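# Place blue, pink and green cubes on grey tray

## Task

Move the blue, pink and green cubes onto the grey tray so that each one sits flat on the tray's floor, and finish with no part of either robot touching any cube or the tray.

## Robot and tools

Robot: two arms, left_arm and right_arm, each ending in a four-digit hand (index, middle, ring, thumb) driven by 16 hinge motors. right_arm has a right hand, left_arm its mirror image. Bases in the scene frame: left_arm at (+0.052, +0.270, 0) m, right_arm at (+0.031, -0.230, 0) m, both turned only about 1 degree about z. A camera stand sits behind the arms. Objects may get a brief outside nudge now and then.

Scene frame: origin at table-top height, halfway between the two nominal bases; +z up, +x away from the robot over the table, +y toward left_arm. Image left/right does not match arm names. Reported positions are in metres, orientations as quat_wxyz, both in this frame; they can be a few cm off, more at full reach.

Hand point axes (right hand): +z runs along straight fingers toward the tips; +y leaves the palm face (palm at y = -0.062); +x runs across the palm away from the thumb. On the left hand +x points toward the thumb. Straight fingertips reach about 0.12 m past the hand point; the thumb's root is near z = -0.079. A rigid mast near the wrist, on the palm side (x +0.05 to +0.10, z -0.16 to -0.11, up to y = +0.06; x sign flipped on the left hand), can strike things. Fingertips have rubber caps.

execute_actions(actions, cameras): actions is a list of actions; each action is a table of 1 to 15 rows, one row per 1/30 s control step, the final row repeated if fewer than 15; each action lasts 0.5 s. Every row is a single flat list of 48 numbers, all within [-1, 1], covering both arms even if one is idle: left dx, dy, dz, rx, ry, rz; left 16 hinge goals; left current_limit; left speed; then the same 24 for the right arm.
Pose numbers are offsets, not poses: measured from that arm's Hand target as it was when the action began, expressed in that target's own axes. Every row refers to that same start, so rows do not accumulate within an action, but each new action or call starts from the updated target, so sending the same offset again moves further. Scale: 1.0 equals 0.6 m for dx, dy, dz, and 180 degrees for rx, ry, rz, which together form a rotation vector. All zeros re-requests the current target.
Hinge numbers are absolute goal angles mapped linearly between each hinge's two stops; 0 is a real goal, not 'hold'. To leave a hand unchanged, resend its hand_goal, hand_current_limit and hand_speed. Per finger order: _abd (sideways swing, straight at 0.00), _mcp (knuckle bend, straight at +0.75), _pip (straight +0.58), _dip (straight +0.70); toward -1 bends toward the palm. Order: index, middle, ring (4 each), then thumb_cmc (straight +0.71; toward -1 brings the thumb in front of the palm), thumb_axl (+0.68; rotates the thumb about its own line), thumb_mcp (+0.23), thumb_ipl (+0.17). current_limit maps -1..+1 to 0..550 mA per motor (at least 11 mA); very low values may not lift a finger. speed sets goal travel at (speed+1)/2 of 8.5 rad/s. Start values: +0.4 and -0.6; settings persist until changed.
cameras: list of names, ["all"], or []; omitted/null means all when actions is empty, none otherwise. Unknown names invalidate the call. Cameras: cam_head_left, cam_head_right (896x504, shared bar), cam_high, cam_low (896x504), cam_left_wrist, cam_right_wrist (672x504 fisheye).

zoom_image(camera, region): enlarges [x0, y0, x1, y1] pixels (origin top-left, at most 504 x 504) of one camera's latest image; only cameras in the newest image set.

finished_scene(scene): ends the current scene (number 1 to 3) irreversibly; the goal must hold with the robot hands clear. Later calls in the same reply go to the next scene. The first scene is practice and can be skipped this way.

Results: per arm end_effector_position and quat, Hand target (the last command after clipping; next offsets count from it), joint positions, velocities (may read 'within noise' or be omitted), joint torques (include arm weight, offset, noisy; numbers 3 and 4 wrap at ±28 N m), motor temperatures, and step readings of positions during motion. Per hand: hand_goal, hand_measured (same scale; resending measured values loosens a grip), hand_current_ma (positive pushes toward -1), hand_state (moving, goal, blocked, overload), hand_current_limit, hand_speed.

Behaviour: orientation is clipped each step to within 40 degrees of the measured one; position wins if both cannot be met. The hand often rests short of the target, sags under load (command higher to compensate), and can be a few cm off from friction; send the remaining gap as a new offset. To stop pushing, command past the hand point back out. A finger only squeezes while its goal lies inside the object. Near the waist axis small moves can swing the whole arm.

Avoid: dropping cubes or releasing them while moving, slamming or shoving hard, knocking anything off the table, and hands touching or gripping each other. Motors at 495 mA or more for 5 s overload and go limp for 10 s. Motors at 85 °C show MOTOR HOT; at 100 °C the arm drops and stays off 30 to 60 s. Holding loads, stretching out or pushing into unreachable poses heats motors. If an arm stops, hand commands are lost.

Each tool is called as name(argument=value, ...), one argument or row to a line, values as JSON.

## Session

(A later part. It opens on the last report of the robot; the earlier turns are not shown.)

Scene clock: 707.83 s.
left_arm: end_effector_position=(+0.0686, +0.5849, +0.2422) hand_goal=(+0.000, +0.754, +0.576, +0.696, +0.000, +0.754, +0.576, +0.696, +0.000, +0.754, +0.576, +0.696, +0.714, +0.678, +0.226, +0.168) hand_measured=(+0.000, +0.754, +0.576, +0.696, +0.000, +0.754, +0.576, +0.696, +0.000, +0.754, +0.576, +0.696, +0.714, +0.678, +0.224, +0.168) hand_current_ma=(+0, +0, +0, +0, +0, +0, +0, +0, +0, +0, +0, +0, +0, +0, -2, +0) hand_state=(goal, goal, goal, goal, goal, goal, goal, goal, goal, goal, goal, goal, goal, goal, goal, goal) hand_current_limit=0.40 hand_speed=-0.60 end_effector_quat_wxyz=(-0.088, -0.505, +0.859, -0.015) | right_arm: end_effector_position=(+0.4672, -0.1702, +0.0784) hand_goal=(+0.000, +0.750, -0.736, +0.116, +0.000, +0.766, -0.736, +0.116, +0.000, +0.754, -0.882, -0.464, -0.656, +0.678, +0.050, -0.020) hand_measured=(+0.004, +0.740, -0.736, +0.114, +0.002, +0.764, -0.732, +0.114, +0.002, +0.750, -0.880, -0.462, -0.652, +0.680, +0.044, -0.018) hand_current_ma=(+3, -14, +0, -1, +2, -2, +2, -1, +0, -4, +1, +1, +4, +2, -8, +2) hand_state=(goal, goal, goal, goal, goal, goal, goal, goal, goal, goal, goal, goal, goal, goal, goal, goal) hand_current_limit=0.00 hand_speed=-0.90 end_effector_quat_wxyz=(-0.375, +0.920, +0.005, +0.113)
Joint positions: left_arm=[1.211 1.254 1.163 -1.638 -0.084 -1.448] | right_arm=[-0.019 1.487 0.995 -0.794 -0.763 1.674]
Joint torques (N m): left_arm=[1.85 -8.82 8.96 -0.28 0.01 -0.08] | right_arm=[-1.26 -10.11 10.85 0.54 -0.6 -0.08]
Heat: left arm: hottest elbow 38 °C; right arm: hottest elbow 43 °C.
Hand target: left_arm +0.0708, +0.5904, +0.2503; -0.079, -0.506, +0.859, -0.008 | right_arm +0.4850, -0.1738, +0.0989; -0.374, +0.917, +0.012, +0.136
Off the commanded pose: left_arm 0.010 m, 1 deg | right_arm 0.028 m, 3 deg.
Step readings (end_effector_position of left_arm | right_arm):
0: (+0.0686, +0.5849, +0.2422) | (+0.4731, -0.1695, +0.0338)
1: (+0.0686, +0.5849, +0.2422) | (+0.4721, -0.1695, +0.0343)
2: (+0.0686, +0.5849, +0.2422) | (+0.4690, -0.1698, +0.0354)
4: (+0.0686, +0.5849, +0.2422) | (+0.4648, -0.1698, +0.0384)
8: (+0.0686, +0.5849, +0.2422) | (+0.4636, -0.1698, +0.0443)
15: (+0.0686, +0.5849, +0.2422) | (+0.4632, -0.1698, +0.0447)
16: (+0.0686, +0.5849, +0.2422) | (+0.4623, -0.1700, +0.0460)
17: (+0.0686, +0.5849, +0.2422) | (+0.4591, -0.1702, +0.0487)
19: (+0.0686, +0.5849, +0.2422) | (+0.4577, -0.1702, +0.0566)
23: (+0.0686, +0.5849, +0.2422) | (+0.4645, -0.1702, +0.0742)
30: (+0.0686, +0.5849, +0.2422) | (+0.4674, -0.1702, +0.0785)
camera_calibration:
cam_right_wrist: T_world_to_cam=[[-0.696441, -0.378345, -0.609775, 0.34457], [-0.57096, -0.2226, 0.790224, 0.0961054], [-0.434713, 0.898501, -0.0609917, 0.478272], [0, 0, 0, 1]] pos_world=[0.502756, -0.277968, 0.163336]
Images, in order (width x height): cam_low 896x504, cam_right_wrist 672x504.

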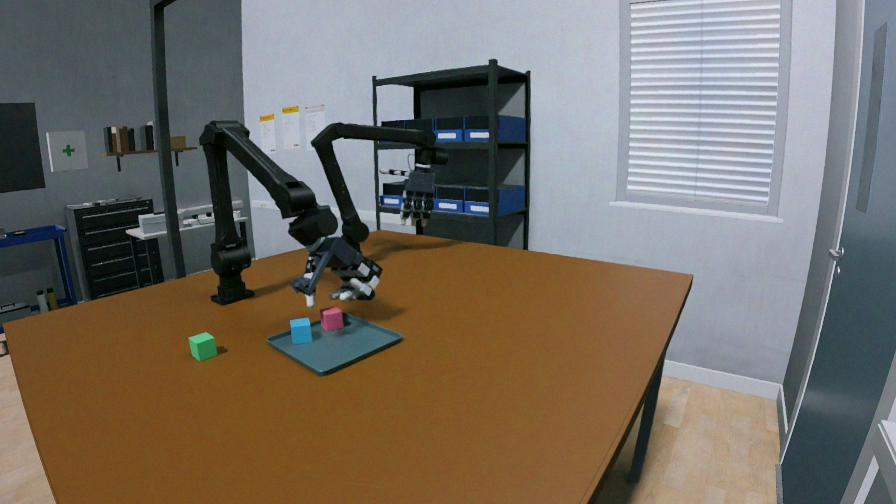

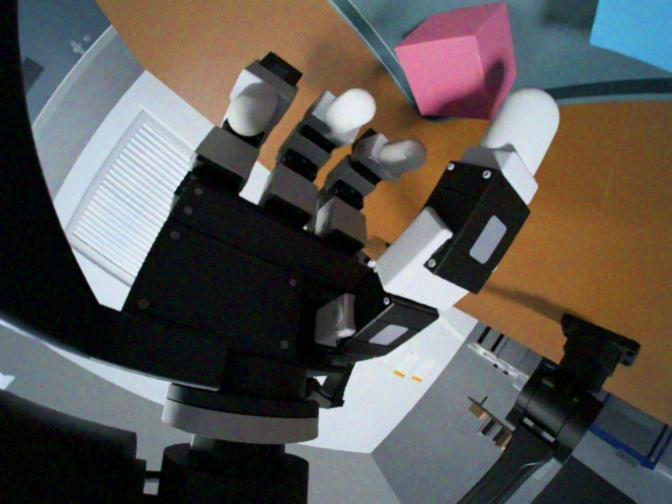

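zoom_image(
  camera="cam_right_wrist",
  region=[370, 0, 550, 150],
)

zoom_image(
  camera="cam_low",
  region=[300, 290, 380, 350],
)

Scaled by 2.800 from the camera's 672x504 image, which has a finer 960x720 frame.

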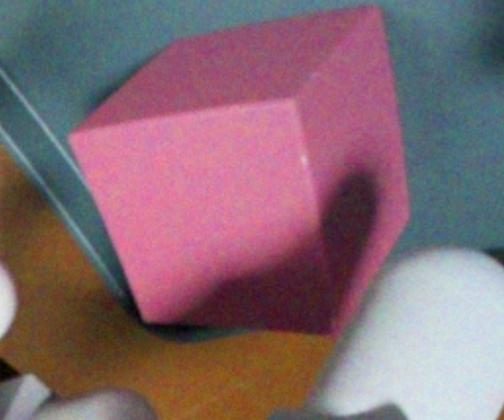

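Scaled by 6.300 from the camera's 896x504 image, which has a finer 1280x720 frame.

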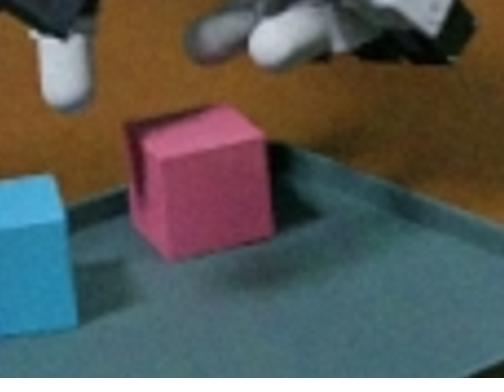

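execute_actions(
  actions=[
    [[0,0,0,0,0,0,0,0.754,0.576,0.696,0,0.754,0.576,0.696,0,0.754,0.576,0.696,0.714,0.678,0.226,0.168,0.4,-0.6,0.0216,-0.0569,-0.0569,0,0,0,0,0.85,-0.737,0.116,0,0.85,-0.737,0.116,0,0.753,-0.883,-0.464,-0.657,0.678,0.05,-0.02,0.0,-0.8]],
    [[0,0,0,0,0,0,0,0.754,0.576,0.696,0,0.754,0.576,0.696,0,0.754,0.576,0.696,0.714,0.678,0.226,0.168,0.4,-0.6,-0.0187,0.0642,-0.0635,-0.00317,0.00835,0.00835,0,1.0,-0.737,0.116,0,1.0,-0.737,0.116,0,0.753,-0.883,-0.464,-0.657,0.678,0.1,-0.02,0.0,-0.8]],
    [[0,0,0,0,0,0,0,0.754,0.576,0.696,0,0.754,0.576,0.696,0,0.754,0.576,0.696,0.714,0.678,0.226,0.168,0.4,-0.6,-0.0187,0.0642,-0.0635,-0.00317,0.00835,0.00835,0,1.0,-0.737,0.116,0,1.0,-0.737,0.116,0,0.753,-0.883,-0.464,-0.657,0.678,0.1,-0.02,0.0,-0.8]],
    [[0,0,0,0,0,0,0,0.754,0.576,0.696,0,0.754,0.576,0.696,0,0.754,0.576,0.696,0.714,0.678,0.226,0.168,0.4,-0.6,-0.0187,0.0642,-0.0635,-0.00317,0.00835,0.00835,0,1.0,-0.737,0.116,0,1.0,-0.737,0.116,0,0.753,-0.883,-0.464,-0.657,0.678,0.1,-0.02,0.0,-0.8]],
    [[0,0,0,0,0,0,0,0.754,0.576,0.696,0,0.754,0.576,0.696,0,0.754,0.576,0.696,0.714,0.678,0.226,0.168,0.4,-0.6,-0.0187,0.0642,-0.0635,-0.00317,0.00835,0.00835,0,1.0,-0.737,0.116,0,1.0,-0.737,0.116,0,0.753,-0.883,-0.464,-0.657,0.678,0.1,-0.02,0.0,-0.8]],
    [[0,0,0,0,0,0,0,0.754,0.576,0.696,0,0.754,0.576,0.696,0,0.754,0.576,0.696,0.714,0.678,0.226,0.168,0.4,-0.6,-0.0187,0.0642,-0.0635,-0.00317,0.00835,0.00835,0,1.0,-0.737,0.116,0,1.0,-0.737,0.116,0,0.753,-0.883,-0.464,-0.657,0.678,0.1,-0.02,0.0,-0.8]],
  ],
  cameras=["cam_low","cam_right_wrist","cam_high"],
)

zoom_image(
  camera="cam_right_wrist",
  region=[300, 0, 672, 200],
)

zoom_image(
  camera="cam_high",
  region=[330, 300, 480, 440],
)

Scene clock: 765.40 s.
left_arm: end_effector_position=(+0.0686, +0.5849, +0.2422) hand_goal=(+0.000, +0.754, +0.576, +0.696, +0.000, +0.754, +0.576, +0.696, +0.000, +0.754, +0.576, +0.696, +0.714, +0.678, +0.226, +0.168) hand_measured=(+0.000, +0.754, +0.576, +0.696, +0.000, +0.754, +0.576, +0.696, +0.000, +0.754, +0.576, +0.696, +0.714, +0.678, +0.224, +0.168) hand_current_ma=(+0, +0, +0, +0, +0, +0, +0, +0, +0, +0, +0, +0, +0, +0, -2, +0) hand_state=(goal, goal, goal, goal, goal, goal, goal, goal, goal, goal, goal, goal, goal, goal, goal, goal) hand_current_limit=0.40 hand_speed=-0.60 end_effector_quat_wxyz=(-0.088, -0.505, +0.859, -0.015) | right_arm: end_effector_position=(+0.3730, -0.4254, +0.1182) hand_goal=(+0.000, +1.000, -0.736, +0.116, +0.000, +1.000, -0.736, +0.116, +0.000, +0.754, -0.882, -0.464, -0.656, +0.678, +0.100, -0.020) hand_measured=(+0.004, +0.990, -0.736, +0.114, +0.002, +0.990, -0.732, +0.114, +0.002, +0.750, -0.880, -0.462, -0.656, +0.680, +0.096, -0.018) hand_current_ma=(+2, -11, +0, -1, +1, -11, +2, -1, +0, -2, +1, +1, +0, +1, -5, +1) hand_state=(goal, goal, goal, goal, goal, goal, goal, goal, goal, goal, goal, goal, goal, goal, goal, goal) hand_current_limit=0.00 hand_speed=-0.80 end_effector_quat_wxyz=(-0.366, +0.912, -0.091, +0.158)
Joint positions: left_arm=[1.211 1.254 1.163 -1.638 -0.084 -1.448] | right_arm=[-0.707 1.481 1.105 -1.386 -0.804 0.999]
Joint torques (N m): left_arm=[1.9 -8.88 8.96 -0.27 0.01 -0.07] | right_arm=[0.38 -8.53 10.99 -0.35 -0.76 -0.03]
Heat: left arm: hottest elbow 38 °C; right arm: hottest elbow 44 °C.
Hand target: left_arm +0.0708, +0.5904, +0.2503; -0.079, -0.506, +0.859, -0.008 | right_arm +0.3894, -0.4324, +0.1329; -0.360, +0.914, -0.076, +0.171
Off the commanded pose: left_arm 0.010 m, 1 deg | right_arm 0.023 m, 2 deg.
Step readings (end_effector_position of left_arm | right_arm):
0: (+0.0686, +0.5849, +0.2422) | (+0.4672, -0.1702, +0.0784)
1: (+0.0686, +0.5849, +0.2422) | (+0.4658, -0.1704, +0.0806)
2: (+0.0686, +0.5849, +0.2422) | (+0.4606, -0.1707, +0.0845)
4: (+0.0686, +0.5849, +0.2422) | (+0.4588, -0.1707, +0.0970)
8: (+0.0686, +0.5849, +0.2422) | (+0.4677, -0.1702, +0.1239)
15: (+0.0686, +0.5849, +0.2422) | (+0.4712, -0.1701, +0.1313)
16: (+0.0686, +0.5849, +0.2422) | (+0.4708, -0.1729, +0.1315)
17: (+0.0686, +0.5849, +0.2422) | (+0.4682, -0.1773, +0.1320)
19: (+0.0686, +0.5849, +0.2422) | (+0.4657, -0.1981, +0.1319)
23: (+0.0686, +0.5849, +0.2422) | (+0.4644, -0.2309, +0.1314)
30: (+0.0686, +0.5849, +0.2422) | (+0.4645, -0.2312, +0.1315)
31: (+0.0686, +0.5849, +0.2422) | (+0.4635, -0.2329, +0.1314)
32: (+0.0686, +0.5849, +0.2422) | (+0.4602, -0.2369, +0.1320)
34: (+0.0686, +0.5849, +0.2422) | (+0.4538, -0.2546, +0.1317)
38: (+0.0686, +0.5849, +0.2422) | (+0.4487, -0.2819, +0.1311)
45: (+0.0686, +0.5849, +0.2422) | (+0.4489, -0.2826, +0.1312)
46: (+0.0686, +0.5849, +0.2422) | (+0.4476, -0.2843, +0.1312)
47: (+0.0686, +0.5849, +0.2422) | (+0.4438, -0.2887, +0.1314)
49: (+0.0686, +0.5849, +0.2422) | (+0.4352, -0.3063, +0.1311)
53: (+0.0686, +0.5849, +0.2422) | (+0.4265, -0.3328, +0.1308)
60: (+0.0686, +0.5849, +0.2422) | (+0.4268, -0.3333, +0.1309)
61: (+0.0686, +0.5849, +0.2422) | (+0.4251, -0.3348, +0.1310)
62: (+0.0686, +0.5849, +0.2422) | (+0.4206, -0.3390, +0.1312)
64: (+0.0686, +0.5849, +0.2422) | (+0.4095, -0.3554, +0.1304)
68: (+0.0686, +0.5849, +0.2422) | (+0.3983, -0.3794, +0.1277)
75: (+0.0686, +0.5849, +0.2422) | (+0.3987, -0.3795, +0.1260)
76: (+0.0686, +0.5849, +0.2422) | (+0.3970, -0.3811, +0.1260)
77: (+0.0686, +0.5849, +0.2422) | (+0.3929, -0.3858, +0.1261)
79: (+0.0686, +0.5849, +0.2422) | (+0.3818, -0.4014, +0.1240)
83: (+0.0686, +0.5849, +0.2422) | (+0.3709, -0.4245, +0.1185)
90: (+0.0686, +0.5849, +0.2422) | (+0.3722, -0.4250, +0.1179)
camera_calibration:
cam_right_wrist: T_world_to_cam=[[-0.750994, -0.216422, -0.623834, 0.297459], [-0.617041, -0.106349, 0.779712, 0.0220121], [-0.235091, 0.97049, -0.0536736, 0.624379], [0, 0, 0, 1]] pos_world=[0.383758, -0.539236, 0.201915]
Images, in order (width x height): cam_high 896x504, cam_low 896x504, cam_right_wrist 672x504.

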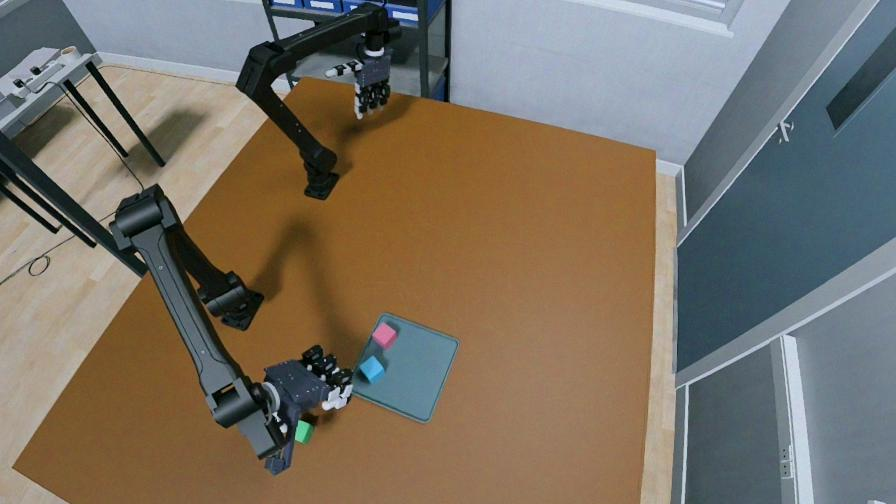

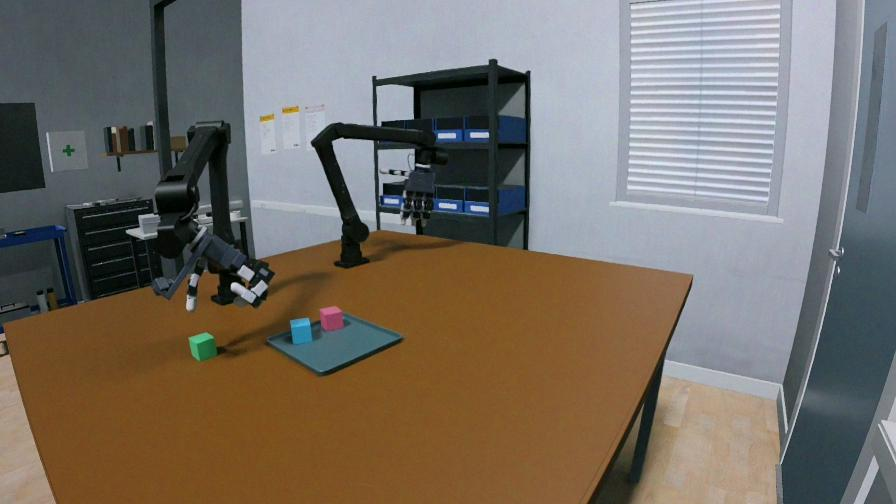

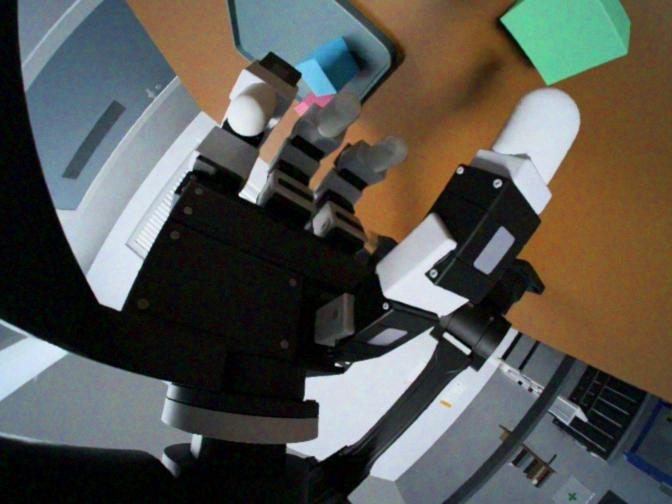

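Scaled by 1.355 from the camera's 672x504 image, which has a finer 960x720 frame.

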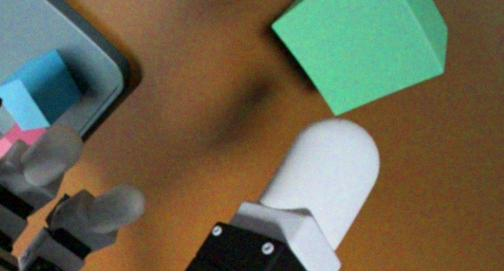

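Scaled by 3.360 from the camera's 896x504 image, which has a finer 1280x720 frame.

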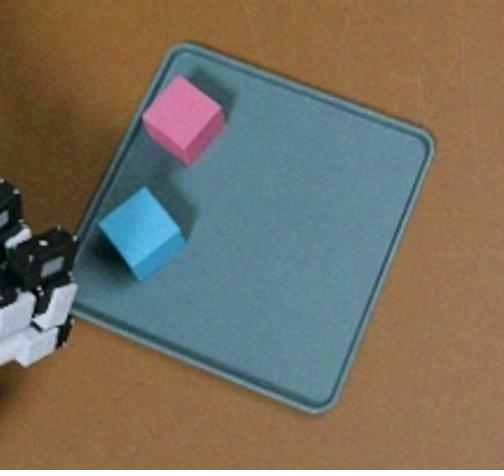

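execute_actions(
  actions=[
    [[0,0,0,0,0,0,0,0.754,0.576,0.696,0,0.754,0.576,0.696,0,0.754,0.576,0.696,0.714,0.678,0.226,0.168,0.4,-0.6,-0.039,0.0865,-0.0332,-0.0033,0.0087,0.0087,0,1.0,-0.737,0.116,0,1.0,-0.737,0.116,0,0.753,-0.883,-0.464,-0.657,0.678,0.1,-0.02,0.0,-0.8]],
  ],
  cameras=["cam_right_wrist"],
)

zoom_image(
  camera="cam_right_wrist",
  region=[300, 0, 672, 200],
)

Scene clock: 781.43 s.
left_arm: end_effector_position=(+0.0686, +0.5849, +0.2422) hand_goal=(+0.000, +0.754, +0.576, +0.696, +0.000, +0.754, +0.576, +0.696, +0.000, +0.754, +0.576, +0.696, +0.714, +0.678, +0.226, +0.168) hand_measured=(+0.000, +0.754, +0.576, +0.696, +0.000, +0.754, +0.576, +0.696, +0.000, +0.754, +0.576, +0.696, +0.714, +0.678, +0.224, +0.168) hand_current_ma=(+0, +0, +0, +0, +0, +0, +0, +0, +0, +0, +0, +0, +0, +0, -2, +0) hand_state=(goal, goal, goal, goal, goal, goal, goal, goal, goal, goal, goal, goal, goal, goal, goal, goal) hand_current_limit=0.40 hand_speed=-0.60 end_effector_quat_wxyz=(-0.088, -0.505, +0.859, -0.015) | right_arm: end_effector_position=(+0.3481, -0.4718, +0.0938) hand_goal=(+0.000, +1.000, -0.736, +0.116, +0.000, +1.000, -0.736, +0.116, +0.000, +0.754, -0.882, -0.464, -0.656, +0.678, +0.100, -0.020) hand_measured=(+0.004, +0.992, -0.736, +0.114, +0.002, +0.992, -0.732, +0.114, +0.002, +0.750, -0.880, -0.462, -0.656, +0.680, +0.096, -0.018) hand_current_ma=(+2, -10, +0, -1, +1, -10, +2, -1, +0, -2, +1, +1, +0, +1, -5, +1) hand_state=(goal, goal, goal, goal, goal, goal, goal, goal, goal, goal, goal, goal, goal, goal, goal, goal) hand_current_limit=0.00 hand_speed=-0.80 end_effector_quat_wxyz=(-0.362, +0.910, -0.107, +0.170)
Joint positions: left_arm=[1.211 1.254 1.163 -1.638 -0.084 -1.448] | right_arm=[-0.836 1.546 1.105 -1.401 -0.786 0.873]
Joint torques (N m): left_arm=[1.85 -8.76 8.99 -0.27 0 -0.07] | right_arm=[0.56 -9.47 9.4 -0.59 -0.74 -0.05]
Motor temperatures (°C): left_arm=[27 31 38 26 26 25] | right_arm=[24 26 47 23 26 25]
Heat: left arm: hottest elbow 38 °C; right arm: hottest elbow 47 °C.
Hand target: left_arm +0.0708, +0.5904, +0.2503; -0.079, -0.506, +0.859, -0.008 | right_arm +0.3595, -0.4767, +0.1052; -0.356, +0.912, -0.094, +0.178
Off the commanded pose: left_arm 0.010 m, 1 deg | right_arm 0.017 m, 2 deg.
Step readings (end_effector_position of left_arm | right_arm):
0: (+0.0686, +0.5849, +0.2422) | (+0.3730, -0.4255, +0.1182)
1: (+0.0686, +0.5849, +0.2422) | (+0.3723, -0.4281, +0.1174)
2: (+0.0686, +0.5849, +0.2422) | (+0.3705, -0.4331, +0.1158)
4: (+0.0686, +0.5849, +0.2422) | (+0.3604, -0.4502, +0.1093)
8: (+0.0686, +0.5849, +0.2422) | (+0.3471, -0.4715, +0.0960)
15: (+0.0686, +0.5849, +0.2422) | (+0.3477, -0.4717, +0.0938)
camera_calibration:
cam_right_wrist: T_world_to_cam=[[-0.753378, -0.189218, -0.629777, 0.267691], [-0.627752, -0.0782592, 0.774469, 0.0381617], [-0.195829, 0.978812, -0.0598233, 0.653157], [0, 0, 0, 1]] pos_world=[0.353536, -0.585679, 0.178104]
Images, in order (width x height): cam_right_wrist 672x504.

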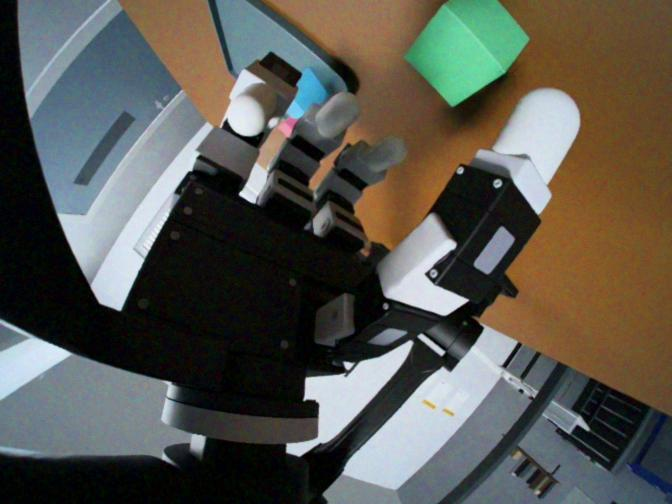

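Scaled by 1.355 from the camera's 672x504 image, which has a finer 960x720 frame.

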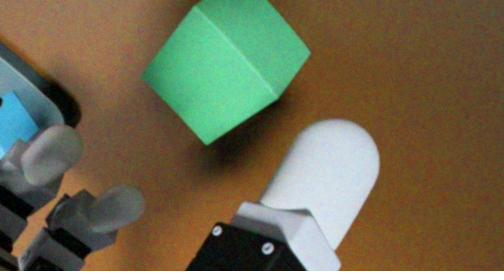

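execute_actions(
  actions=[
    [[0,0,0,0,0,0,0,0.754,0.576,0.696,0,0.754,0.576,0.696,0,0.754,0.576,0.696,0.714,0.678,0.226,0.168,0.4,-0.6,-0.0191,0.0305,0.0355,0,0,0,0,1.0,-0.737,0.116,0,1.0,-0.737,0.116,0,0.753,-0.883,-0.464,-0.657,0.678,0.1,-0.02,0.0,-0.85]],
    [[0,0,0,0,0,0,0,0.754,0.576,0.696,0,0.754,0.576,0.696,0,0.754,0.576,0.696,0.714,0.678,0.226,0.168,0.4,-0.6,-0.0117,0.0307,0.0307,0,0,0,0,1.0,-0.737,0.116,0,1.0,-0.737,0.116,0,0.753,-0.883,-0.464,-0.657,0.678,0.1,-0.02,0.0,-0.85]],
    [[0,0,0,0,0,0,0,0.754,0.576,0.696,0,0.754,0.576,0.696,0,0.754,0.576,0.696,0.714,0.678,0.226,0.168,0.4,-0.6,-0.0094,0.0247,0.0247,0,0,0,0,1.0,-0.737,0.116,0,1.0,-0.737,0.116,0,0.753,-0.883,-0.464,-0.657,0.678,0.1,-0.02,0.0,-0.85]],
  ],
  cameras=["cam_right_wrist","cam_low"],
)

zoom_image(
  camera="cam_right_wrist",
  region=[310, 20, 550, 200],
)

Scene clock: 799.20 s.
left_arm: end_effector_position=(+0.0686, +0.5849, +0.2422) hand_goal=(+0.000, +0.754, +0.576, +0.696, +0.000, +0.754, +0.576, +0.696, +0.000, +0.754, +0.576, +0.696, +0.714, +0.678, +0.226, +0.168) hand_measured=(+0.000, +0.754, +0.576, +0.696, +0.000, +0.754, +0.576, +0.696, +0.000, +0.754, +0.576, +0.696, +0.714, +0.678, +0.224, +0.168) hand_current_ma=(+0, +0, +0, +0, +0, +0, +0, +0, +0, +0, +0, +0, +0, +0, -2, +0) hand_state=(goal, goal, goal, goal, goal, goal, goal, goal, goal, goal, goal, goal, goal, goal, goal, goal) hand_current_limit=0.40 hand_speed=-0.60 end_effector_quat_wxyz=(-0.088, -0.505, +0.859, -0.015) | right_arm: end_effector_position=(+0.3515, -0.4747, +0.0279) hand_goal=(+0.000, +1.000, -0.736, +0.116, +0.000, +1.000, -0.736, +0.116, +0.000, +0.754, -0.882, -0.464, -0.656, +0.678, +0.100, -0.020) hand_measured=(+0.004, +0.992, -0.736, +0.114, +0.002, +0.992, -0.732, +0.114, +0.002, +0.750, -0.880, -0.462, -0.654, +0.680, +0.096, -0.018) hand_current_ma=(+2, -9, +0, -1, +1, -10, +2, -1, +0, -3, +1, +1, +1, +1, -5, +1) hand_state=(goal, goal, goal, goal, goal, goal, goal, goal, goal, goal, goal, goal, goal, goal, goal, goal) hand_current_limit=0.00 hand_speed=-0.85 end_effector_quat_wxyz=(-0.358, +0.911, -0.102, +0.177)
Joint positions: left_arm=[1.211 1.254 1.163 -1.638 -0.084 -1.448] | right_arm=[-0.836 1.638 1.018 -1.207 -0.789 0.868]
Joint torques (N m): left_arm=[1.9 -8.82 8.98 -0.25 0.01 -0.08] | right_arm=[0.79 -9.82 6.08 0.32 -0.63 -0.01]
Heat: left arm: hottest elbow 38 °C; right arm: hottest elbow 47 °C.
Hand target: left_arm +0.0708, +0.5904, +0.2503; -0.079, -0.506, +0.859, -0.008 | right_arm +0.3565, -0.4735, +0.0264; -0.356, +0.912, -0.094, +0.178
Off the commanded pose: left_arm 0.010 m, 1 deg | right_arm 0.005 m, 1 deg.
Step readings (end_effector_position of left_arm | right_arm):
0: (+0.0686, +0.5849, +0.2422) | (+0.3481, -0.4719, +0.0938)
1: (+0.0686, +0.5849, +0.2422) | (+0.3490, -0.4728, +0.0927)
2: (+0.0686, +0.5849, +0.2422) | (+0.3506, -0.4741, +0.0903)
4: (+0.0686, +0.5849, +0.2422) | (+0.3517, -0.4752, +0.0847)
8: (+0.0686, +0.5849, +0.2422) | (+0.3510, -0.4745, +0.0775)
15: (+0.0686, +0.5849, +0.2422) | (+0.3511, -0.4746, +0.0769)
16: (+0.0686, +0.5849, +0.2422) | (+0.3520, -0.4754, +0.0753)
17: (+0.0686, +0.5849, +0.2422) | (+0.3532, -0.4765, +0.0718)
19: (+0.0686, +0.5849, +0.2422) | (+0.3532, -0.4764, +0.0628)
23: (+0.0686, +0.5849, +0.2422) | (+0.3504, -0.4736, +0.0489)
30: (+0.0686, +0.5849, +0.2422) | (+0.3505, -0.4737, +0.0475)
31: (+0.0686, +0.5849, +0.2422) | (+0.3513, -0.4745, +0.0464)
32: (+0.0686, +0.5849, +0.2422) | (+0.3524, -0.4756, +0.0440)
34: (+0.0686, +0.5849, +0.2422) | (+0.3531, -0.4764, +0.0380)
38: (+0.0686, +0.5849, +0.2422) | (+0.3515, -0.4746, +0.0288)
45: (+0.0686, +0.5849, +0.2422) | (+0.3515, -0.4747, +0.0279)
camera_calibration:
cam_right_wrist: T_world_to_cam=[[-0.743289, -0.198036, -0.638986, 0.220861], [-0.639273, -0.0711687, 0.76568, 0.0988085], [-0.197108, 0.977608, -0.0737004, 0.652853], [0, 0, 0, 1]] pos_world=[0.356012, -0.587464, 0.113587]
Images, in order (width x height): cam_low 896x504, cam_right_wrist 672x504.

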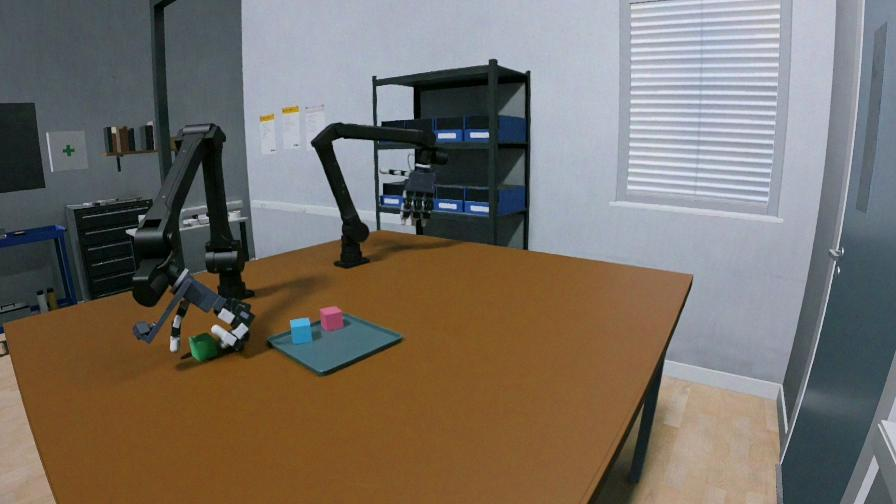

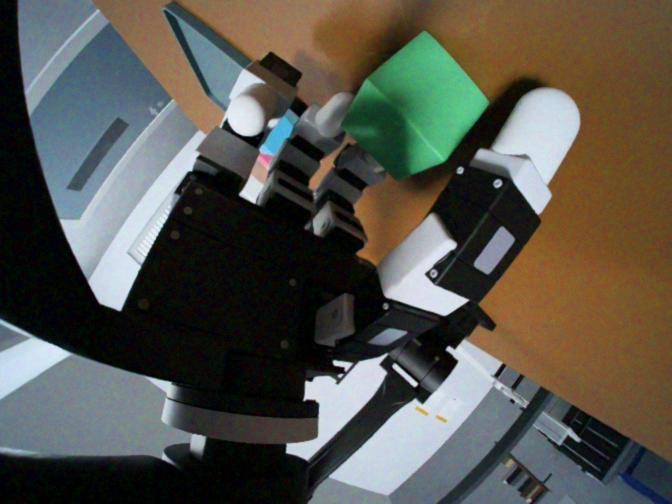

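Scaled by 2.100 from the camera's 672x504 image, which has a finer 960x720 frame.

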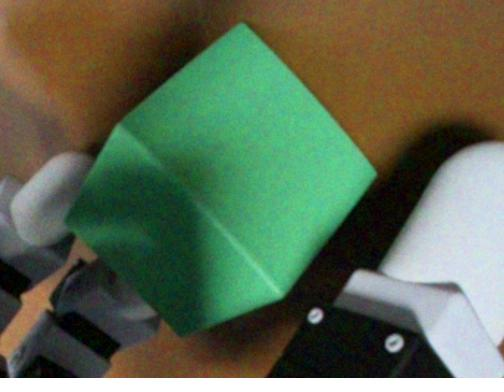

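execute_actions(
  actions=[
    [[0,0,0,0,0,0,0,0.754,0.576,0.696,0,0.754,0.576,0.696,0,0.754,0.576,0.696,0.714,0.678,0.226,0.168,0.4,-0.6,0.0016,-0.0115,0.0121,0,0,0,0,1.0,-0.737,0.116,0,1.0,-0.737,0.116,0,0.753,-0.883,-0.464,-0.657,0.678,0.1,-0.02,0.0,-0.85]],
    [[0,0,0,0,0,0,0,0.754,0.576,0.696,0,0.754,0.576,0.696,0,0.754,0.576,0.696,0.714,0.678,0.226,0.168,0.4,-0.6,0,0,0,0,0,0,0,0.9,-0.737,0.116,0,0.85,-0.737,0.116,0,0.753,-0.883,-0.464,-0.657,0.678,-0.02,0.005,0.0,-0.85]],
  ],
  cameras=["cam_right_wrist"],
)

zoom_image(
  camera="cam_right_wrist",
  region=[310, 20, 550, 200],
)

Scene clock: 815.10 s.
left_arm: end_effector_position=(+0.0686, +0.5849, +0.2422) hand_goal=(+0.000, +0.754, +0.576, +0.696, +0.000, +0.754, +0.576, +0.696, +0.000, +0.754, +0.576, +0.696, +0.714, +0.678, +0.226, +0.168) hand_measured=(+0.000, +0.754, +0.576, +0.696, +0.000, +0.754, +0.576, +0.696, +0.000, +0.754, +0.576, +0.696, +0.714, +0.678, +0.224, +0.168) hand_current_ma=(+0, +0, +0, +0, +0, +0, +0, +0, +0, +0, +0, +0, +0, +0, -2, +0) hand_state=(goal, goal, goal, goal, goal, goal, goal, goal, goal, goal, goal, goal, goal, goal, goal, goal) hand_current_limit=0.40 hand_speed=-0.60 end_effector_quat_wxyz=(-0.088, -0.505, +0.859, -0.015) | right_arm: end_effector_position=(+0.3569, -0.4654, +0.0244) hand_goal=(+0.000, +0.900, -0.736, +0.116, +0.000, +0.850, -0.736, +0.116, +0.000, +0.754, -0.882, -0.464, -0.656, +0.678, -0.020, +0.006) hand_measured=(+0.000, +0.924, -0.734, +0.114, +0.002, +0.848, -0.732, +0.114, +0.002, +0.750, -0.880, -0.462, -0.654, +0.680, -0.016, +0.004) hand_current_ma=(+0, +43, +1, -1, +1, -2, +2, -1, +0, -3, +1, +1, +1, +1, +6, -1) hand_state=(goal, blocked, goal, goal, goal, goal, goal, goal, goal, goal, goal, goal, goal, goal, goal, goal) hand_current_limit=0.00 hand_speed=-0.85 end_effector_quat_wxyz=(-0.361, +0.910, -0.101, +0.176)
Joint positions: left_arm=[1.211 1.254 1.163 -1.638 -0.084 -1.448] | right_arm=[-0.812 1.638 1.006 -1.183 -0.798 0.894]
Joint torques (N m): left_arm=[1.85 -8.82 8.96 -0.28 0 -0.07] | right_arm=[0.67 -10.81 5.71 0.23 -0.41 -0.01]
Heat: left arm: hottest elbow 38 °C; right arm: hottest elbow 44 °C.
Hand target: left_arm +0.0708, +0.5904, +0.2503; -0.079, -0.506, +0.859, -0.008 | right_arm +0.3605, -0.4642, +0.0264; -0.356, +0.913, -0.094, +0.178
Off the commanded pose: left_arm 0.010 m, 1 deg | right_arm 0.004 m, 1 deg.
Step readings (end_effector_position of left_arm | right_arm):
0: (+0.0686, +0.5849, +0.2422) | (+0.3515, -0.4747, +0.0279)
1: (+0.0686, +0.5849, +0.2422) | (+0.3521, -0.4740, +0.0276)
2: (+0.0686, +0.5849, +0.2422) | (+0.3532, -0.4733, +0.0265)
4: (+0.0686, +0.5849, +0.2422) | (+0.3547, -0.4701, +0.0248)
8: (+0.0686, +0.5849, +0.2422) | (+0.3564, -0.4666, +0.0240)
15: (+0.0686, +0.5849, +0.2422) | (+0.3565, -0.4664, +0.0240)
16: (+0.0686, +0.5849, +0.2422) | (+0.3565, -0.4664, +0.0240)
17: (+0.0686, +0.5849, +0.2422) | (+0.3566, -0.4662, +0.0240)
19: (+0.0686, +0.5849, +0.2422) | (+0.3567, -0.4661, +0.0241)
23: (+0.0686, +0.5849, +0.2422) | (+0.3571, -0.4655, +0.0244)
30: (+0.0686, +0.5849, +0.2422) | (+0.3569, -0.4654, +0.0244)
camera_calibration:
cam_right_wrist: T_world_to_cam=[[-0.742949, -0.196893, -0.639734, 0.22484], [-0.63839, -0.0788665, 0.765662, 0.101719], [-0.201207, 0.977248, -0.0671007, 0.645764], [0, 0, 0, 1]] pos_world=[0.361914, -0.57878, 0.109287]
Images, in order (width x height): cam_right_wrist 672x504.

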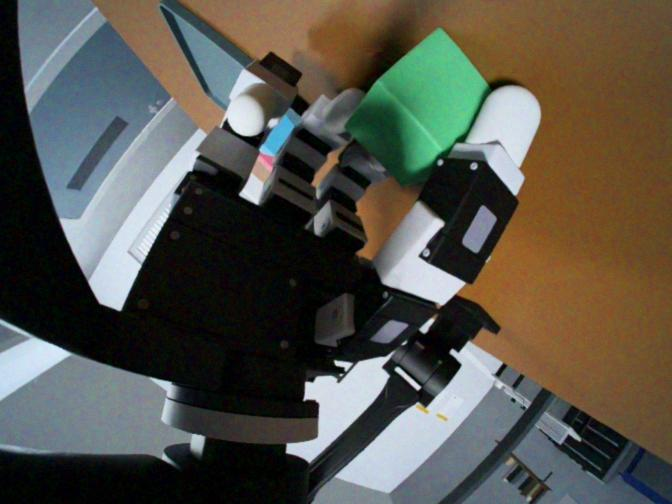

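Scaled by 2.100 from the camera's 672x504 image, which has a finer 960x720 frame.

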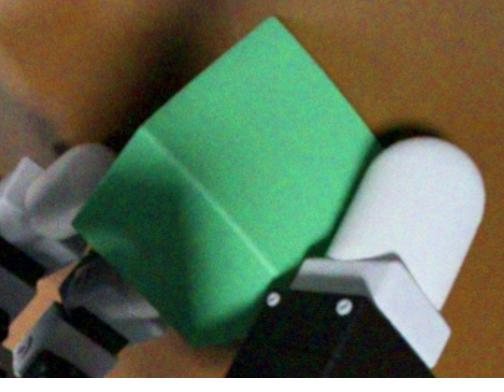

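execute_actions(
  actions=[
    [[0,0,0,0,0,0,0,0.754,0.576,0.696,0,0.754,0.576,0.696,0,0.754,0.576,0.696,0.714,0.678,0.226,0.168,0.4,-0.6,0.0078,-0.0071,-0.0071,0,0,0,0,0.93,-0.737,0.116,0,0.85,-0.737,0.116,0,0.753,-0.883,-0.464,-0.657,0.678,-0.02,0.005,0.0,-0.85]],
    [[0,0,0,0,0,0,0,0.754,0.576,0.696,0,0.754,0.576,0.696,0,0.754,0.576,0.696,0.714,0.678,0.226,0.168,0.4,-0.6,0,0,0,0,0,0,0,0.85,-0.737,0.116,0,0.82,-0.737,0.116,0,0.753,-0.883,-0.464,-0.657,0.678,-0.04,0.005,0.0,-0.85]],
  ],
  cameras=[],
)

Scene clock: 840.30 s.
left_arm: end_effector_position=(+0.0686, +0.5849, +0.2422) hand_goal=(+0.000, +0.754, +0.576, +0.696, +0.000, +0.754, +0.576, +0.696, +0.000, +0.754, +0.576, +0.696, +0.714, +0.678, +0.226, +0.168) hand_measured=(+0.000, +0.754, +0.576, +0.696, +0.000, +0.754, +0.576, +0.696, +0.000, +0.754, +0.576, +0.696, +0.714, +0.678, +0.224, +0.168) hand_current_ma=(+0, +0, +0, +0, +0, +0, +0, +0, +0, +0, +0, +0, +0, +0, -2, +0) hand_state=(goal, goal, goal, goal, goal, goal, goal, goal, goal, goal, goal, goal, goal, goal, goal, goal) hand_current_limit=0.40 hand_speed=-0.60 end_effector_quat_wxyz=(-0.088, -0.505, +0.859, -0.015) | right_arm: end_effector_position=(+0.3570, -0.4633, +0.0248) hand_goal=(+0.000, +0.850, -0.736, +0.116, +0.000, +0.820, -0.736, +0.116, +0.000, +0.754, -0.882, -0.464, -0.656, +0.678, -0.040, +0.006) hand_measured=(-0.002, +0.892, -0.734, +0.114, +0.002, +0.818, -0.732, +0.114, +0.002, +0.750, -0.880, -0.462, -0.654, +0.680, -0.038, +0.004) hand_current_ma=(-1, +94, +2, -1, +1, -2, +2, -1, +0, -3, +1, +1, +1, +1, +2, -1) hand_state=(goal, blocked, goal, goal, goal, goal, goal, goal, goal, goal, goal, goal, goal, goal, goal, goal) hand_current_limit=0.00 hand_speed=-0.85 end_effector_quat_wxyz=(-0.364, +0.909, -0.104, +0.174)
Joint positions: left_arm=[1.211 1.254 1.163 -1.638 -0.084 -1.448] | right_arm=[-0.81 1.638 1.006 -1.185 -0.802 0.902]
Joint torques (N m): left_arm=[2.02 -8.76 8.99 -0.29 0 -0.07] | right_arm=[0.97 -10.87 6.95 -0.2 -0.37 -0.01]
Motor temperatures (°C): left_arm=[27 31 38 26 26 25] | right_arm=[24 27 41 23 26 25]
Heat: left arm: hottest elbow 38 °C; right arm: hottest elbow 41 °C.
Hand target: left_arm +0.0708, +0.5904, +0.2503; -0.079, -0.506, +0.859, -0.008 | right_arm +0.3633, -0.4652, +0.0335; -0.356, +0.913, -0.094, +0.178
Off the commanded pose: left_arm 0.010 m, 1 deg | right_arm 0.011 m, 2 deg.
Step readings (end_effector_position of left_arm | right_arm):
0: (+0.0686, +0.5849, +0.2422) | (+0.3569, -0.4654, +0.0244)
1: (+0.0686, +0.5849, +0.2422) | (+0.3569, -0.4654, +0.0244)
2: (+0.0686, +0.5849, +0.2422) | (+0.3570, -0.4651, +0.0244)
4: (+0.0686, +0.5849, +0.2422) | (+0.3572, -0.4647, +0.0244)
8: (+0.0686, +0.5849, +0.2422) | (+0.3572, -0.4646, +0.0243)
15: (+0.0686, +0.5849, +0.2422) | (+0.3572, -0.4646, +0.0243)
16: (+0.0686, +0.5849, +0.2422) | (+0.3572, -0.4646, +0.0243)
17: (+0.0686, +0.5849, +0.2422) | (+0.3572, -0.4646, +0.0243)
19: (+0.0686, +0.5849, +0.2422) | (+0.3573, -0.4644, +0.0244)
23: (+0.0686, +0.5849, +0.2422) | (+0.3571, -0.4634, +0.0247)
30: (+0.0686, +0.5849, +0.2422) | (+0.3570, -0.4633, +0.0248)
No camera images: "cameras" was empty.

execute_actions(
  actions=[
    [[0,0,0,0,0,0,0,0.754,0.576,0.696,0,0.754,0.576,0.696,0,0.754,0.576,0.696,0.714,0.678,0.226,0.168,0.4,-0.6,0.0078,-0.0081,-0.0081,0,0,0,0,0.95,-0.737,0.116,0,0.87,-0.737,0.116,0,0.753,-0.883,-0.464,-0.657,0.678,0.0,0.005,0.0,-0.85]],
    [[0,0,0,0,0,0,0,0.754,0.576,0.696,0,0.754,0.576,0.696,0,0.754,0.576,0.696,0.714,0.678,0.226,0.168,0.4,-0.6,0.0035,-0.0091,-0.0091,0,0,0,0,0.95,-0.737,0.116,0,0.87,-0.737,0.116,0,0.753,-0.883,-0.464,-0.657,0.678,0.0,0.005,0.0,-0.85]],
  ],
  cameras=["cam_right_wrist"],
)

Scene clock: 849.17 s.
left_arm: end_effector_position=(+0.0686, +0.5849, +0.2422) hand_goal=(+0.000, +0.754, +0.576, +0.696, +0.000, +0.754, +0.576, +0.696, +0.000, +0.754, +0.576, +0.696, +0.714, +0.678, +0.226, +0.168) hand_measured=(+0.000, +0.754, +0.576, +0.696, +0.000, +0.754, +0.576, +0.696, +0.000, +0.754, +0.576, +0.696, +0.714, +0.678, +0.224, +0.168) hand_current_ma=(+0, +0, +0, +0, +0, +0, +0, +0, +0, +0, +0, +0, +0, +0, -2, +0) hand_state=(goal, goal, goal, goal, goal, goal, goal, goal, goal, goal, goal, goal, goal, goal, goal, goal) hand_current_limit=0.40 hand_speed=-0.60 end_effector_quat_wxyz=(-0.088, -0.505, +0.859, -0.015) | right_arm: end_effector_position=(+0.3513, -0.4579, +0.0298) hand_goal=(+0.000, +0.950, -0.736, +0.116, +0.000, +0.870, -0.736, +0.116, +0.000, +0.754, -0.882, -0.464, -0.656, +0.678, +0.000, +0.006) hand_measured=(-0.002, +0.936, -0.734, +0.114, +0.002, +0.856, -0.732, +0.114, +0.002, +0.750, -0.880, -0.462, -0.654, +0.680, -0.004, +0.004) hand_current_ma=(-1, -21, +2, -1, +1, -21, +2, -1, +0, -3, +1, +1, +1, +1, -6, -1) hand_state=(goal, goal, goal, goal, goal, goal, goal, goal, goal, goal, goal, goal, goal, goal, goal, goal) hand_current_limit=0.00 hand_speed=-0.85 end_effector_quat_wxyz=(-0.369, +0.909, -0.108, +0.164)
Joint positions: left_arm=[1.211 1.254 1.163 -1.638 -0.084 -1.448] | right_arm=[-0.808 1.626 1.006 -1.22 -0.797 0.903]
Joint torques (N m): left_arm=[1.96 -8.76 8.94 -0.32 0.01 -0.08] | right_arm=[0.38 -11.4 9.07 -0.58 -0.59 0]
Heat: left arm: hottest elbow 38 °C; right arm: hottest elbow 40 °C.
Hand target: left_arm +0.0708, +0.5904, +0.2503; -0.079, -0.506, +0.859, -0.008 | right_arm +0.3659, -0.4661, +0.0494; -0.356, +0.912, -0.094, +0.178
Off the commanded pose: left_arm 0.010 m, 1 deg | right_arm 0.026 m, 3 deg.
Step readings (end_effector_position of left_arm | right_arm):
0: (+0.0686, +0.5849, +0.2422) | (+0.3570, -0.4633, +0.0248)
1: (+0.0686, +0.5849, +0.2422) | (+0.3565, -0.4628, +0.0251)
2: (+0.0686, +0.5849, +0.2422) | (+0.3559, -0.4617, +0.0253)
4: (+0.0686, +0.5849, +0.2422) | (+0.3550, -0.4611, +0.0255)
8: (+0.0686, +0.5849, +0.2422) | (+0.3544, -0.4610, +0.0254)
15: (+0.0686, +0.5849, +0.2422) | (+0.3544, -0.4610, +0.0254)
16: (+0.0686, +0.5849, +0.2422) | (+0.3540, -0.4607, +0.0256)
17: (+0.0686, +0.5849, +0.2422) | (+0.3530, -0.4597, +0.0261)
19: (+0.0686, +0.5849, +0.2422) | (+0.3517, -0.4583, +0.0275)
23: (+0.0686, +0.5849, +0.2422) | (+0.3513, -0.4579, +0.0295)
30: (+0.0686, +0.5849, +0.2422) | (+0.3513, -0.4579, +0.0298)
camera_calibration:
cam_right_wrist: T_world_to_cam=[[-0.758536, -0.182637, -0.625514, 0.237209], [-0.619822, -0.0940298, 0.779088, 0.0806864], [-0.201107, 0.978674, -0.0418776, 0.637517], [0, 0, 0, 1]] pos_world=[0.358152, -0.573011, 0.112213]
Images, in order (width x height): cam_right_wrist 672x504.

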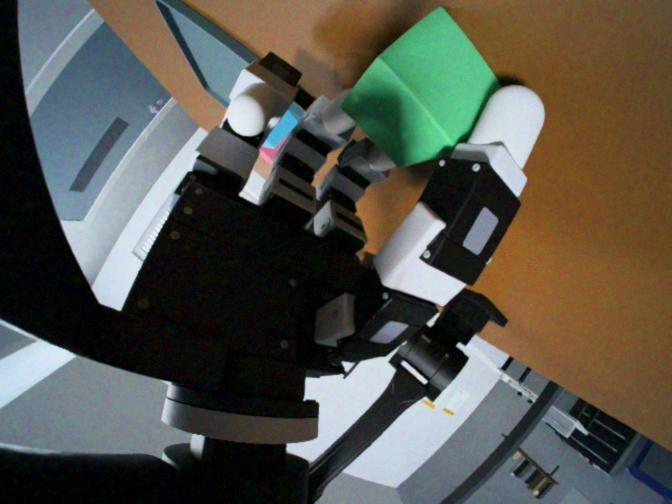

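execute_actions(
  actions=[
    [[0,0,0,0,0,0,0,0.754,0.576,0.696,0,0.754,0.576,0.696,0,0.754,0.576,0.696,0.714,0.678,0.226,0.168,0.4,-0.6,0.01295,-0.03415,-0.03415,0,0,0,0,1.0,-0.737,0.116,0,1.0,-0.737,0.116,0,0.753,-0.883,-0.464,-0.657,0.678,0.1,-0.02,0.0,-0.8]],
  ],
  cameras=["cam_right_wrist"],
)

zoom_image(
  camera="cam_right_wrist",
  region=[310, 0, 550, 180],
)

Scene clock: 858.17 s.
left_arm: end_effector_position=(+0.0686, +0.5849, +0.2422) hand_goal=(+0.000, +0.754, +0.576, +0.696, +0.000, +0.754, +0.576, +0.696, +0.000, +0.754, +0.576, +0.696, +0.714, +0.678, +0.226, +0.168) hand_measured=(+0.000, +0.754, +0.576, +0.696, +0.000, +0.754, +0.576, +0.696, +0.000, +0.754, +0.576, +0.696, +0.714, +0.678, +0.224, +0.168) hand_current_ma=(+0, +0, +0, +0, +0, +0, +0, +0, +0, +0, +0, +0, +0, +0, -2, +0) hand_state=(goal, goal, goal, goal, goal, goal, goal, goal, goal, goal, goal, goal, goal, goal, goal, goal) hand_current_limit=0.40 hand_speed=-0.60 end_effector_quat_wxyz=(-0.088, -0.505, +0.859, -0.015) | right_arm: end_effector_position=(+0.3530, -0.4598, +0.0639) hand_goal=(+0.000, +1.000, -0.736, +0.116, +0.000, +1.000, -0.736, +0.116, +0.000, +0.754, -0.882, -0.464, -0.656, +0.678, +0.100, -0.020) hand_measured=(-0.002, +0.986, -0.734, +0.114, +0.002, +0.984, -0.732, +0.114, +0.002, +0.750, -0.880, -0.462, -0.654, +0.680, +0.094, -0.018) hand_current_ma=(-1, -21, +2, -1, +1, -23, +2, -1, +0, -3, +1, +1, +1, +1, -8, +2) hand_state=(goal, goal, goal, goal, goal, goal, goal, goal, goal, goal, goal, goal, goal, goal, goal, goal) hand_current_limit=0.00 hand_speed=-0.80 end_effector_quat_wxyz=(-0.365, +0.910, -0.105, +0.168)
Joint positions: left_arm=[1.211 1.254 1.163 -1.638 -0.084 -1.448] | right_arm=[-0.808 1.572 1.048 -1.302 -0.794 0.903]
Joint torques (N m): left_arm=[1.96 -8.88 8.99 -0.27 0 -0.09] | right_arm=[1.08 -9.99 9.7 -0.61 -0.71 0]
Heat: left arm: hottest elbow 38 °C; right arm: hottest elbow 41 °C.
Hand target: left_arm +0.0708, +0.5904, +0.2503; -0.079, -0.506, +0.859, -0.008 | right_arm +0.3659, -0.4659, +0.0793; -0.356, +0.912, -0.094, +0.178
Off the commanded pose: left_arm 0.010 m, 1 deg | right_arm 0.021 m, 2 deg.
Step readings (end_effector_position of left_arm | right_arm):
0: (+0.0686, +0.5849, +0.2422) | (+0.3513, -0.4579, +0.0298)
1: (+0.0686, +0.5849, +0.2422) | (+0.3506, -0.4576, +0.0313)
2: (+0.0686, +0.5849, +0.2422) | (+0.3481, -0.4554, +0.0347)
4: (+0.0686, +0.5849, +0.2422) | (+0.3467, -0.4538, +0.0435)
8: (+0.0686, +0.5849, +0.2422) | (+0.3510, -0.4578, +0.0604)
15: (+0.0686, +0.5849, +0.2422) | (+0.3531, -0.4599, +0.0639)
camera_calibration:
cam_right_wrist: T_world_to_cam=[[-0.753524, -0.190419, -0.629239, 0.254332], [-0.625587, -0.0865431, 0.77534, 0.0606697], [-0.202096, 0.977881, -0.0539116, 0.641976], [0, 0, 0, 1]] pos_world=[0.35934, -0.574096, 0.147606]
Images, in order (width x height): cam_right_wrist 672x504.

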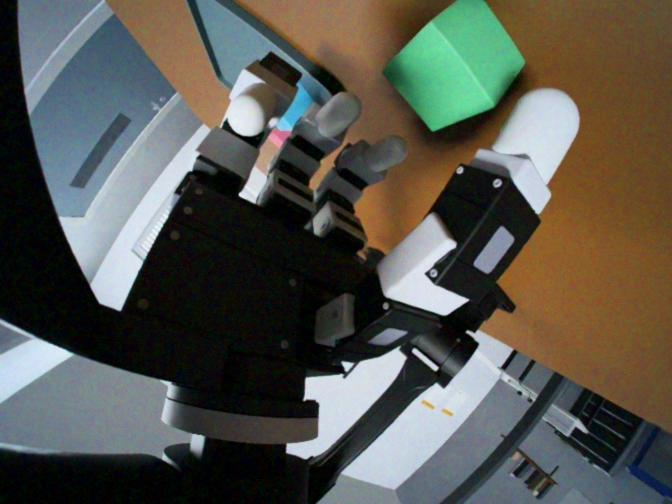

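Scaled by 2.100 from the camera's 672x504 image, which has a finer 960x720 frame.

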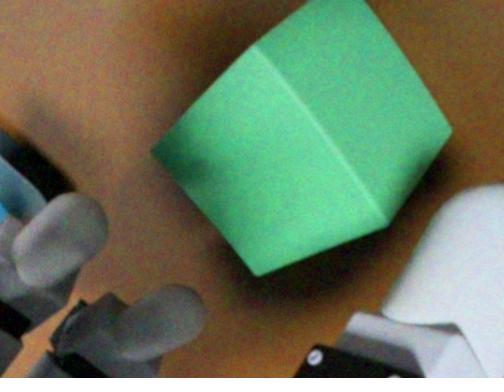

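execute_actions(
  actions=[
    [[0,0,0,0,0,0,0,0.754,0.576,0.696,0,0.754,0.576,0.696,0,0.754,0.576,0.696,0.714,0.678,0.226,0.168,0.4,-0.6,-0.0195,0.02,0.032,0.00576,-0.01518,-0.01518,0,1.0,-0.737,0.116,0,1.0,-0.737,0.116,0,0.753,-0.883,-0.464,-0.657,0.678,0.1,-0.02,0.0,-0.85]],
    [[0,0,0,0,0,0,0,0.754,0.576,0.696,0,0.754,0.576,0.696,0,0.754,0.576,0.696,0.714,0.678,0.226,0.168,0.4,-0.6,-0.0099,0.0262,0.0262,0,0,0,0,1.0,-0.737,0.116,0,1.0,-0.737,0.116,0,0.753,-0.883,-0.464,-0.657,0.678,0.1,-0.02,0.0,-0.85]],
  ],
  cameras=["cam_right_wrist"],
)

zoom_image(
  camera="cam_right_wrist",
  region=[310, 20, 550, 200],
)

Scene clock: 878.40 s.
left_arm: end_effector_position=(+0.0686, +0.5849, +0.2422) hand_goal=(+0.000, +0.754, +0.576, +0.696, +0.000, +0.754, +0.576, +0.696, +0.000, +0.754, +0.576, +0.696, +0.714, +0.678, +0.226, +0.168) hand_measured=(+0.000, +0.754, +0.576, +0.696, +0.000, +0.754, +0.576, +0.696, +0.000, +0.754, +0.576, +0.696, +0.714, +0.678, +0.224, +0.168) hand_current_ma=(+0, +0, +0, +0, +0, +0, +0, +0, +0, +0, +0, +0, +0, +0, -2, +0) hand_state=(goal, goal, goal, goal, goal, goal, goal, goal, goal, goal, goal, goal, goal, goal, goal, goal) hand_current_limit=0.40 hand_speed=-0.60 end_effector_quat_wxyz=(-0.088, -0.505, +0.859, -0.015) | right_arm: end_effector_position=(+0.3567, -0.4604, +0.0326) hand_goal=(+0.000, +1.000, -0.736, +0.116, +0.000, +1.000, -0.736, +0.116, +0.000, +0.754, -0.882, -0.464, -0.656, +0.678, +0.100, -0.020) hand_measured=(-0.002, +0.988, -0.734, +0.114, +0.002, +0.986, -0.732, +0.114, +0.002, +0.750, -0.880, -0.462, -0.654, +0.680, +0.094, -0.018) hand_current_ma=(-1, -16, +2, -1, +1, -19, +2, -1, +0, -3, +1, +1, +1, +1, -7, +2) hand_state=(goal, goal, goal, goal, goal, goal, goal, goal, goal, goal, goal, goal, goal, goal, goal, goal) hand_current_limit=0.00 hand_speed=-0.85 end_effector_quat_wxyz=(-0.365, +0.914, -0.072, +0.163)
Joint positions: left_arm=[1.211 1.254 1.163 -1.638 -0.084 -1.448] | right_arm=[-0.801 1.635 1.026 -1.254 -0.78 0.825]
Joint torques (N m): left_arm=[1.79 -8.76 8.96 -0.25 0.01 -0.08] | right_arm=[-0.03 -9.47 6.19 0.35 -0.62 -0.08]
Heat: left arm: hottest elbow 38 °C; right arm: hottest elbow 43 °C.
Hand target: left_arm +0.0708, +0.5904, +0.2503; -0.079, -0.506, +0.859, -0.008 | right_arm +0.3622, -0.4594, +0.0319; -0.362, +0.915, -0.062, +0.165
Off the commanded pose: left_arm 0.010 m, 1 deg | right_arm 0.006 m, 1 deg.
Step readings (end_effector_position of left_arm | right_arm):
0: (+0.0686, +0.5849, +0.2422) | (+0.3530, -0.4598, +0.0639)
1: (+0.0686, +0.5849, +0.2422) | (+0.3532, -0.4605, +0.0634)
2: (+0.0686, +0.5849, +0.2422) | (+0.3536, -0.4613, +0.0624)
4: (+0.0686, +0.5849, +0.2422) | (+0.3548, -0.4613, +0.0597)
8: (+0.0686, +0.5849, +0.2422) | (+0.3565, -0.4606, +0.0554)
15: (+0.0686, +0.5849, +0.2422) | (+0.3574, -0.4610, +0.0552)
16: (+0.0686, +0.5849, +0.2422) | (+0.3580, -0.4617, +0.0540)
17: (+0.0686, +0.5849, +0.2422) | (+0.3592, -0.4628, +0.0516)
19: (+0.0686, +0.5849, +0.2422) | (+0.3593, -0.4629, +0.0449)
23: (+0.0686, +0.5849, +0.2422) | (+0.3569, -0.4607, +0.0339)
30: (+0.0686, +0.5849, +0.2422) | (+0.3567, -0.4604, +0.0326)
camera_calibration:
cam_right_wrist: T_world_to_cam=[[-0.730605, -0.245891, -0.636989, 0.203827], [-0.630143, -0.116434, 0.767699, 0.0753269], [-0.262937, 0.962279, -0.0698794, 0.656613], [0, 0, 0, 1]] pos_world=[0.369032, -0.572955, 0.117891]
Images, in order (width x height): cam_right_wrist 672x504.

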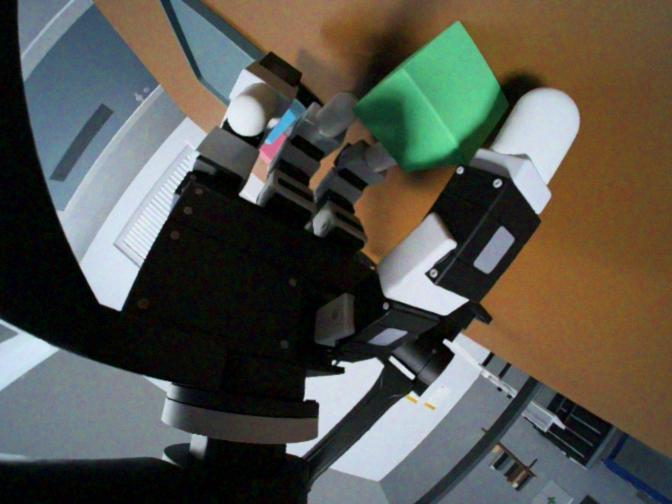

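Scaled by 2.100 from the camera's 672x504 image, which has a finer 960x720 frame.

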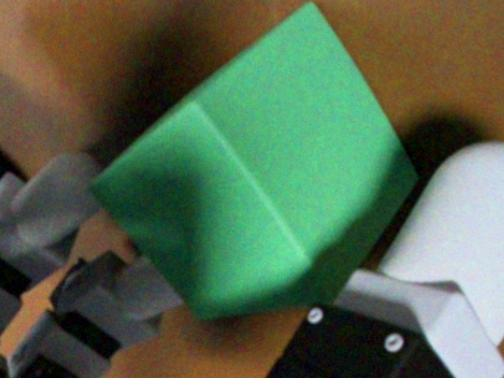

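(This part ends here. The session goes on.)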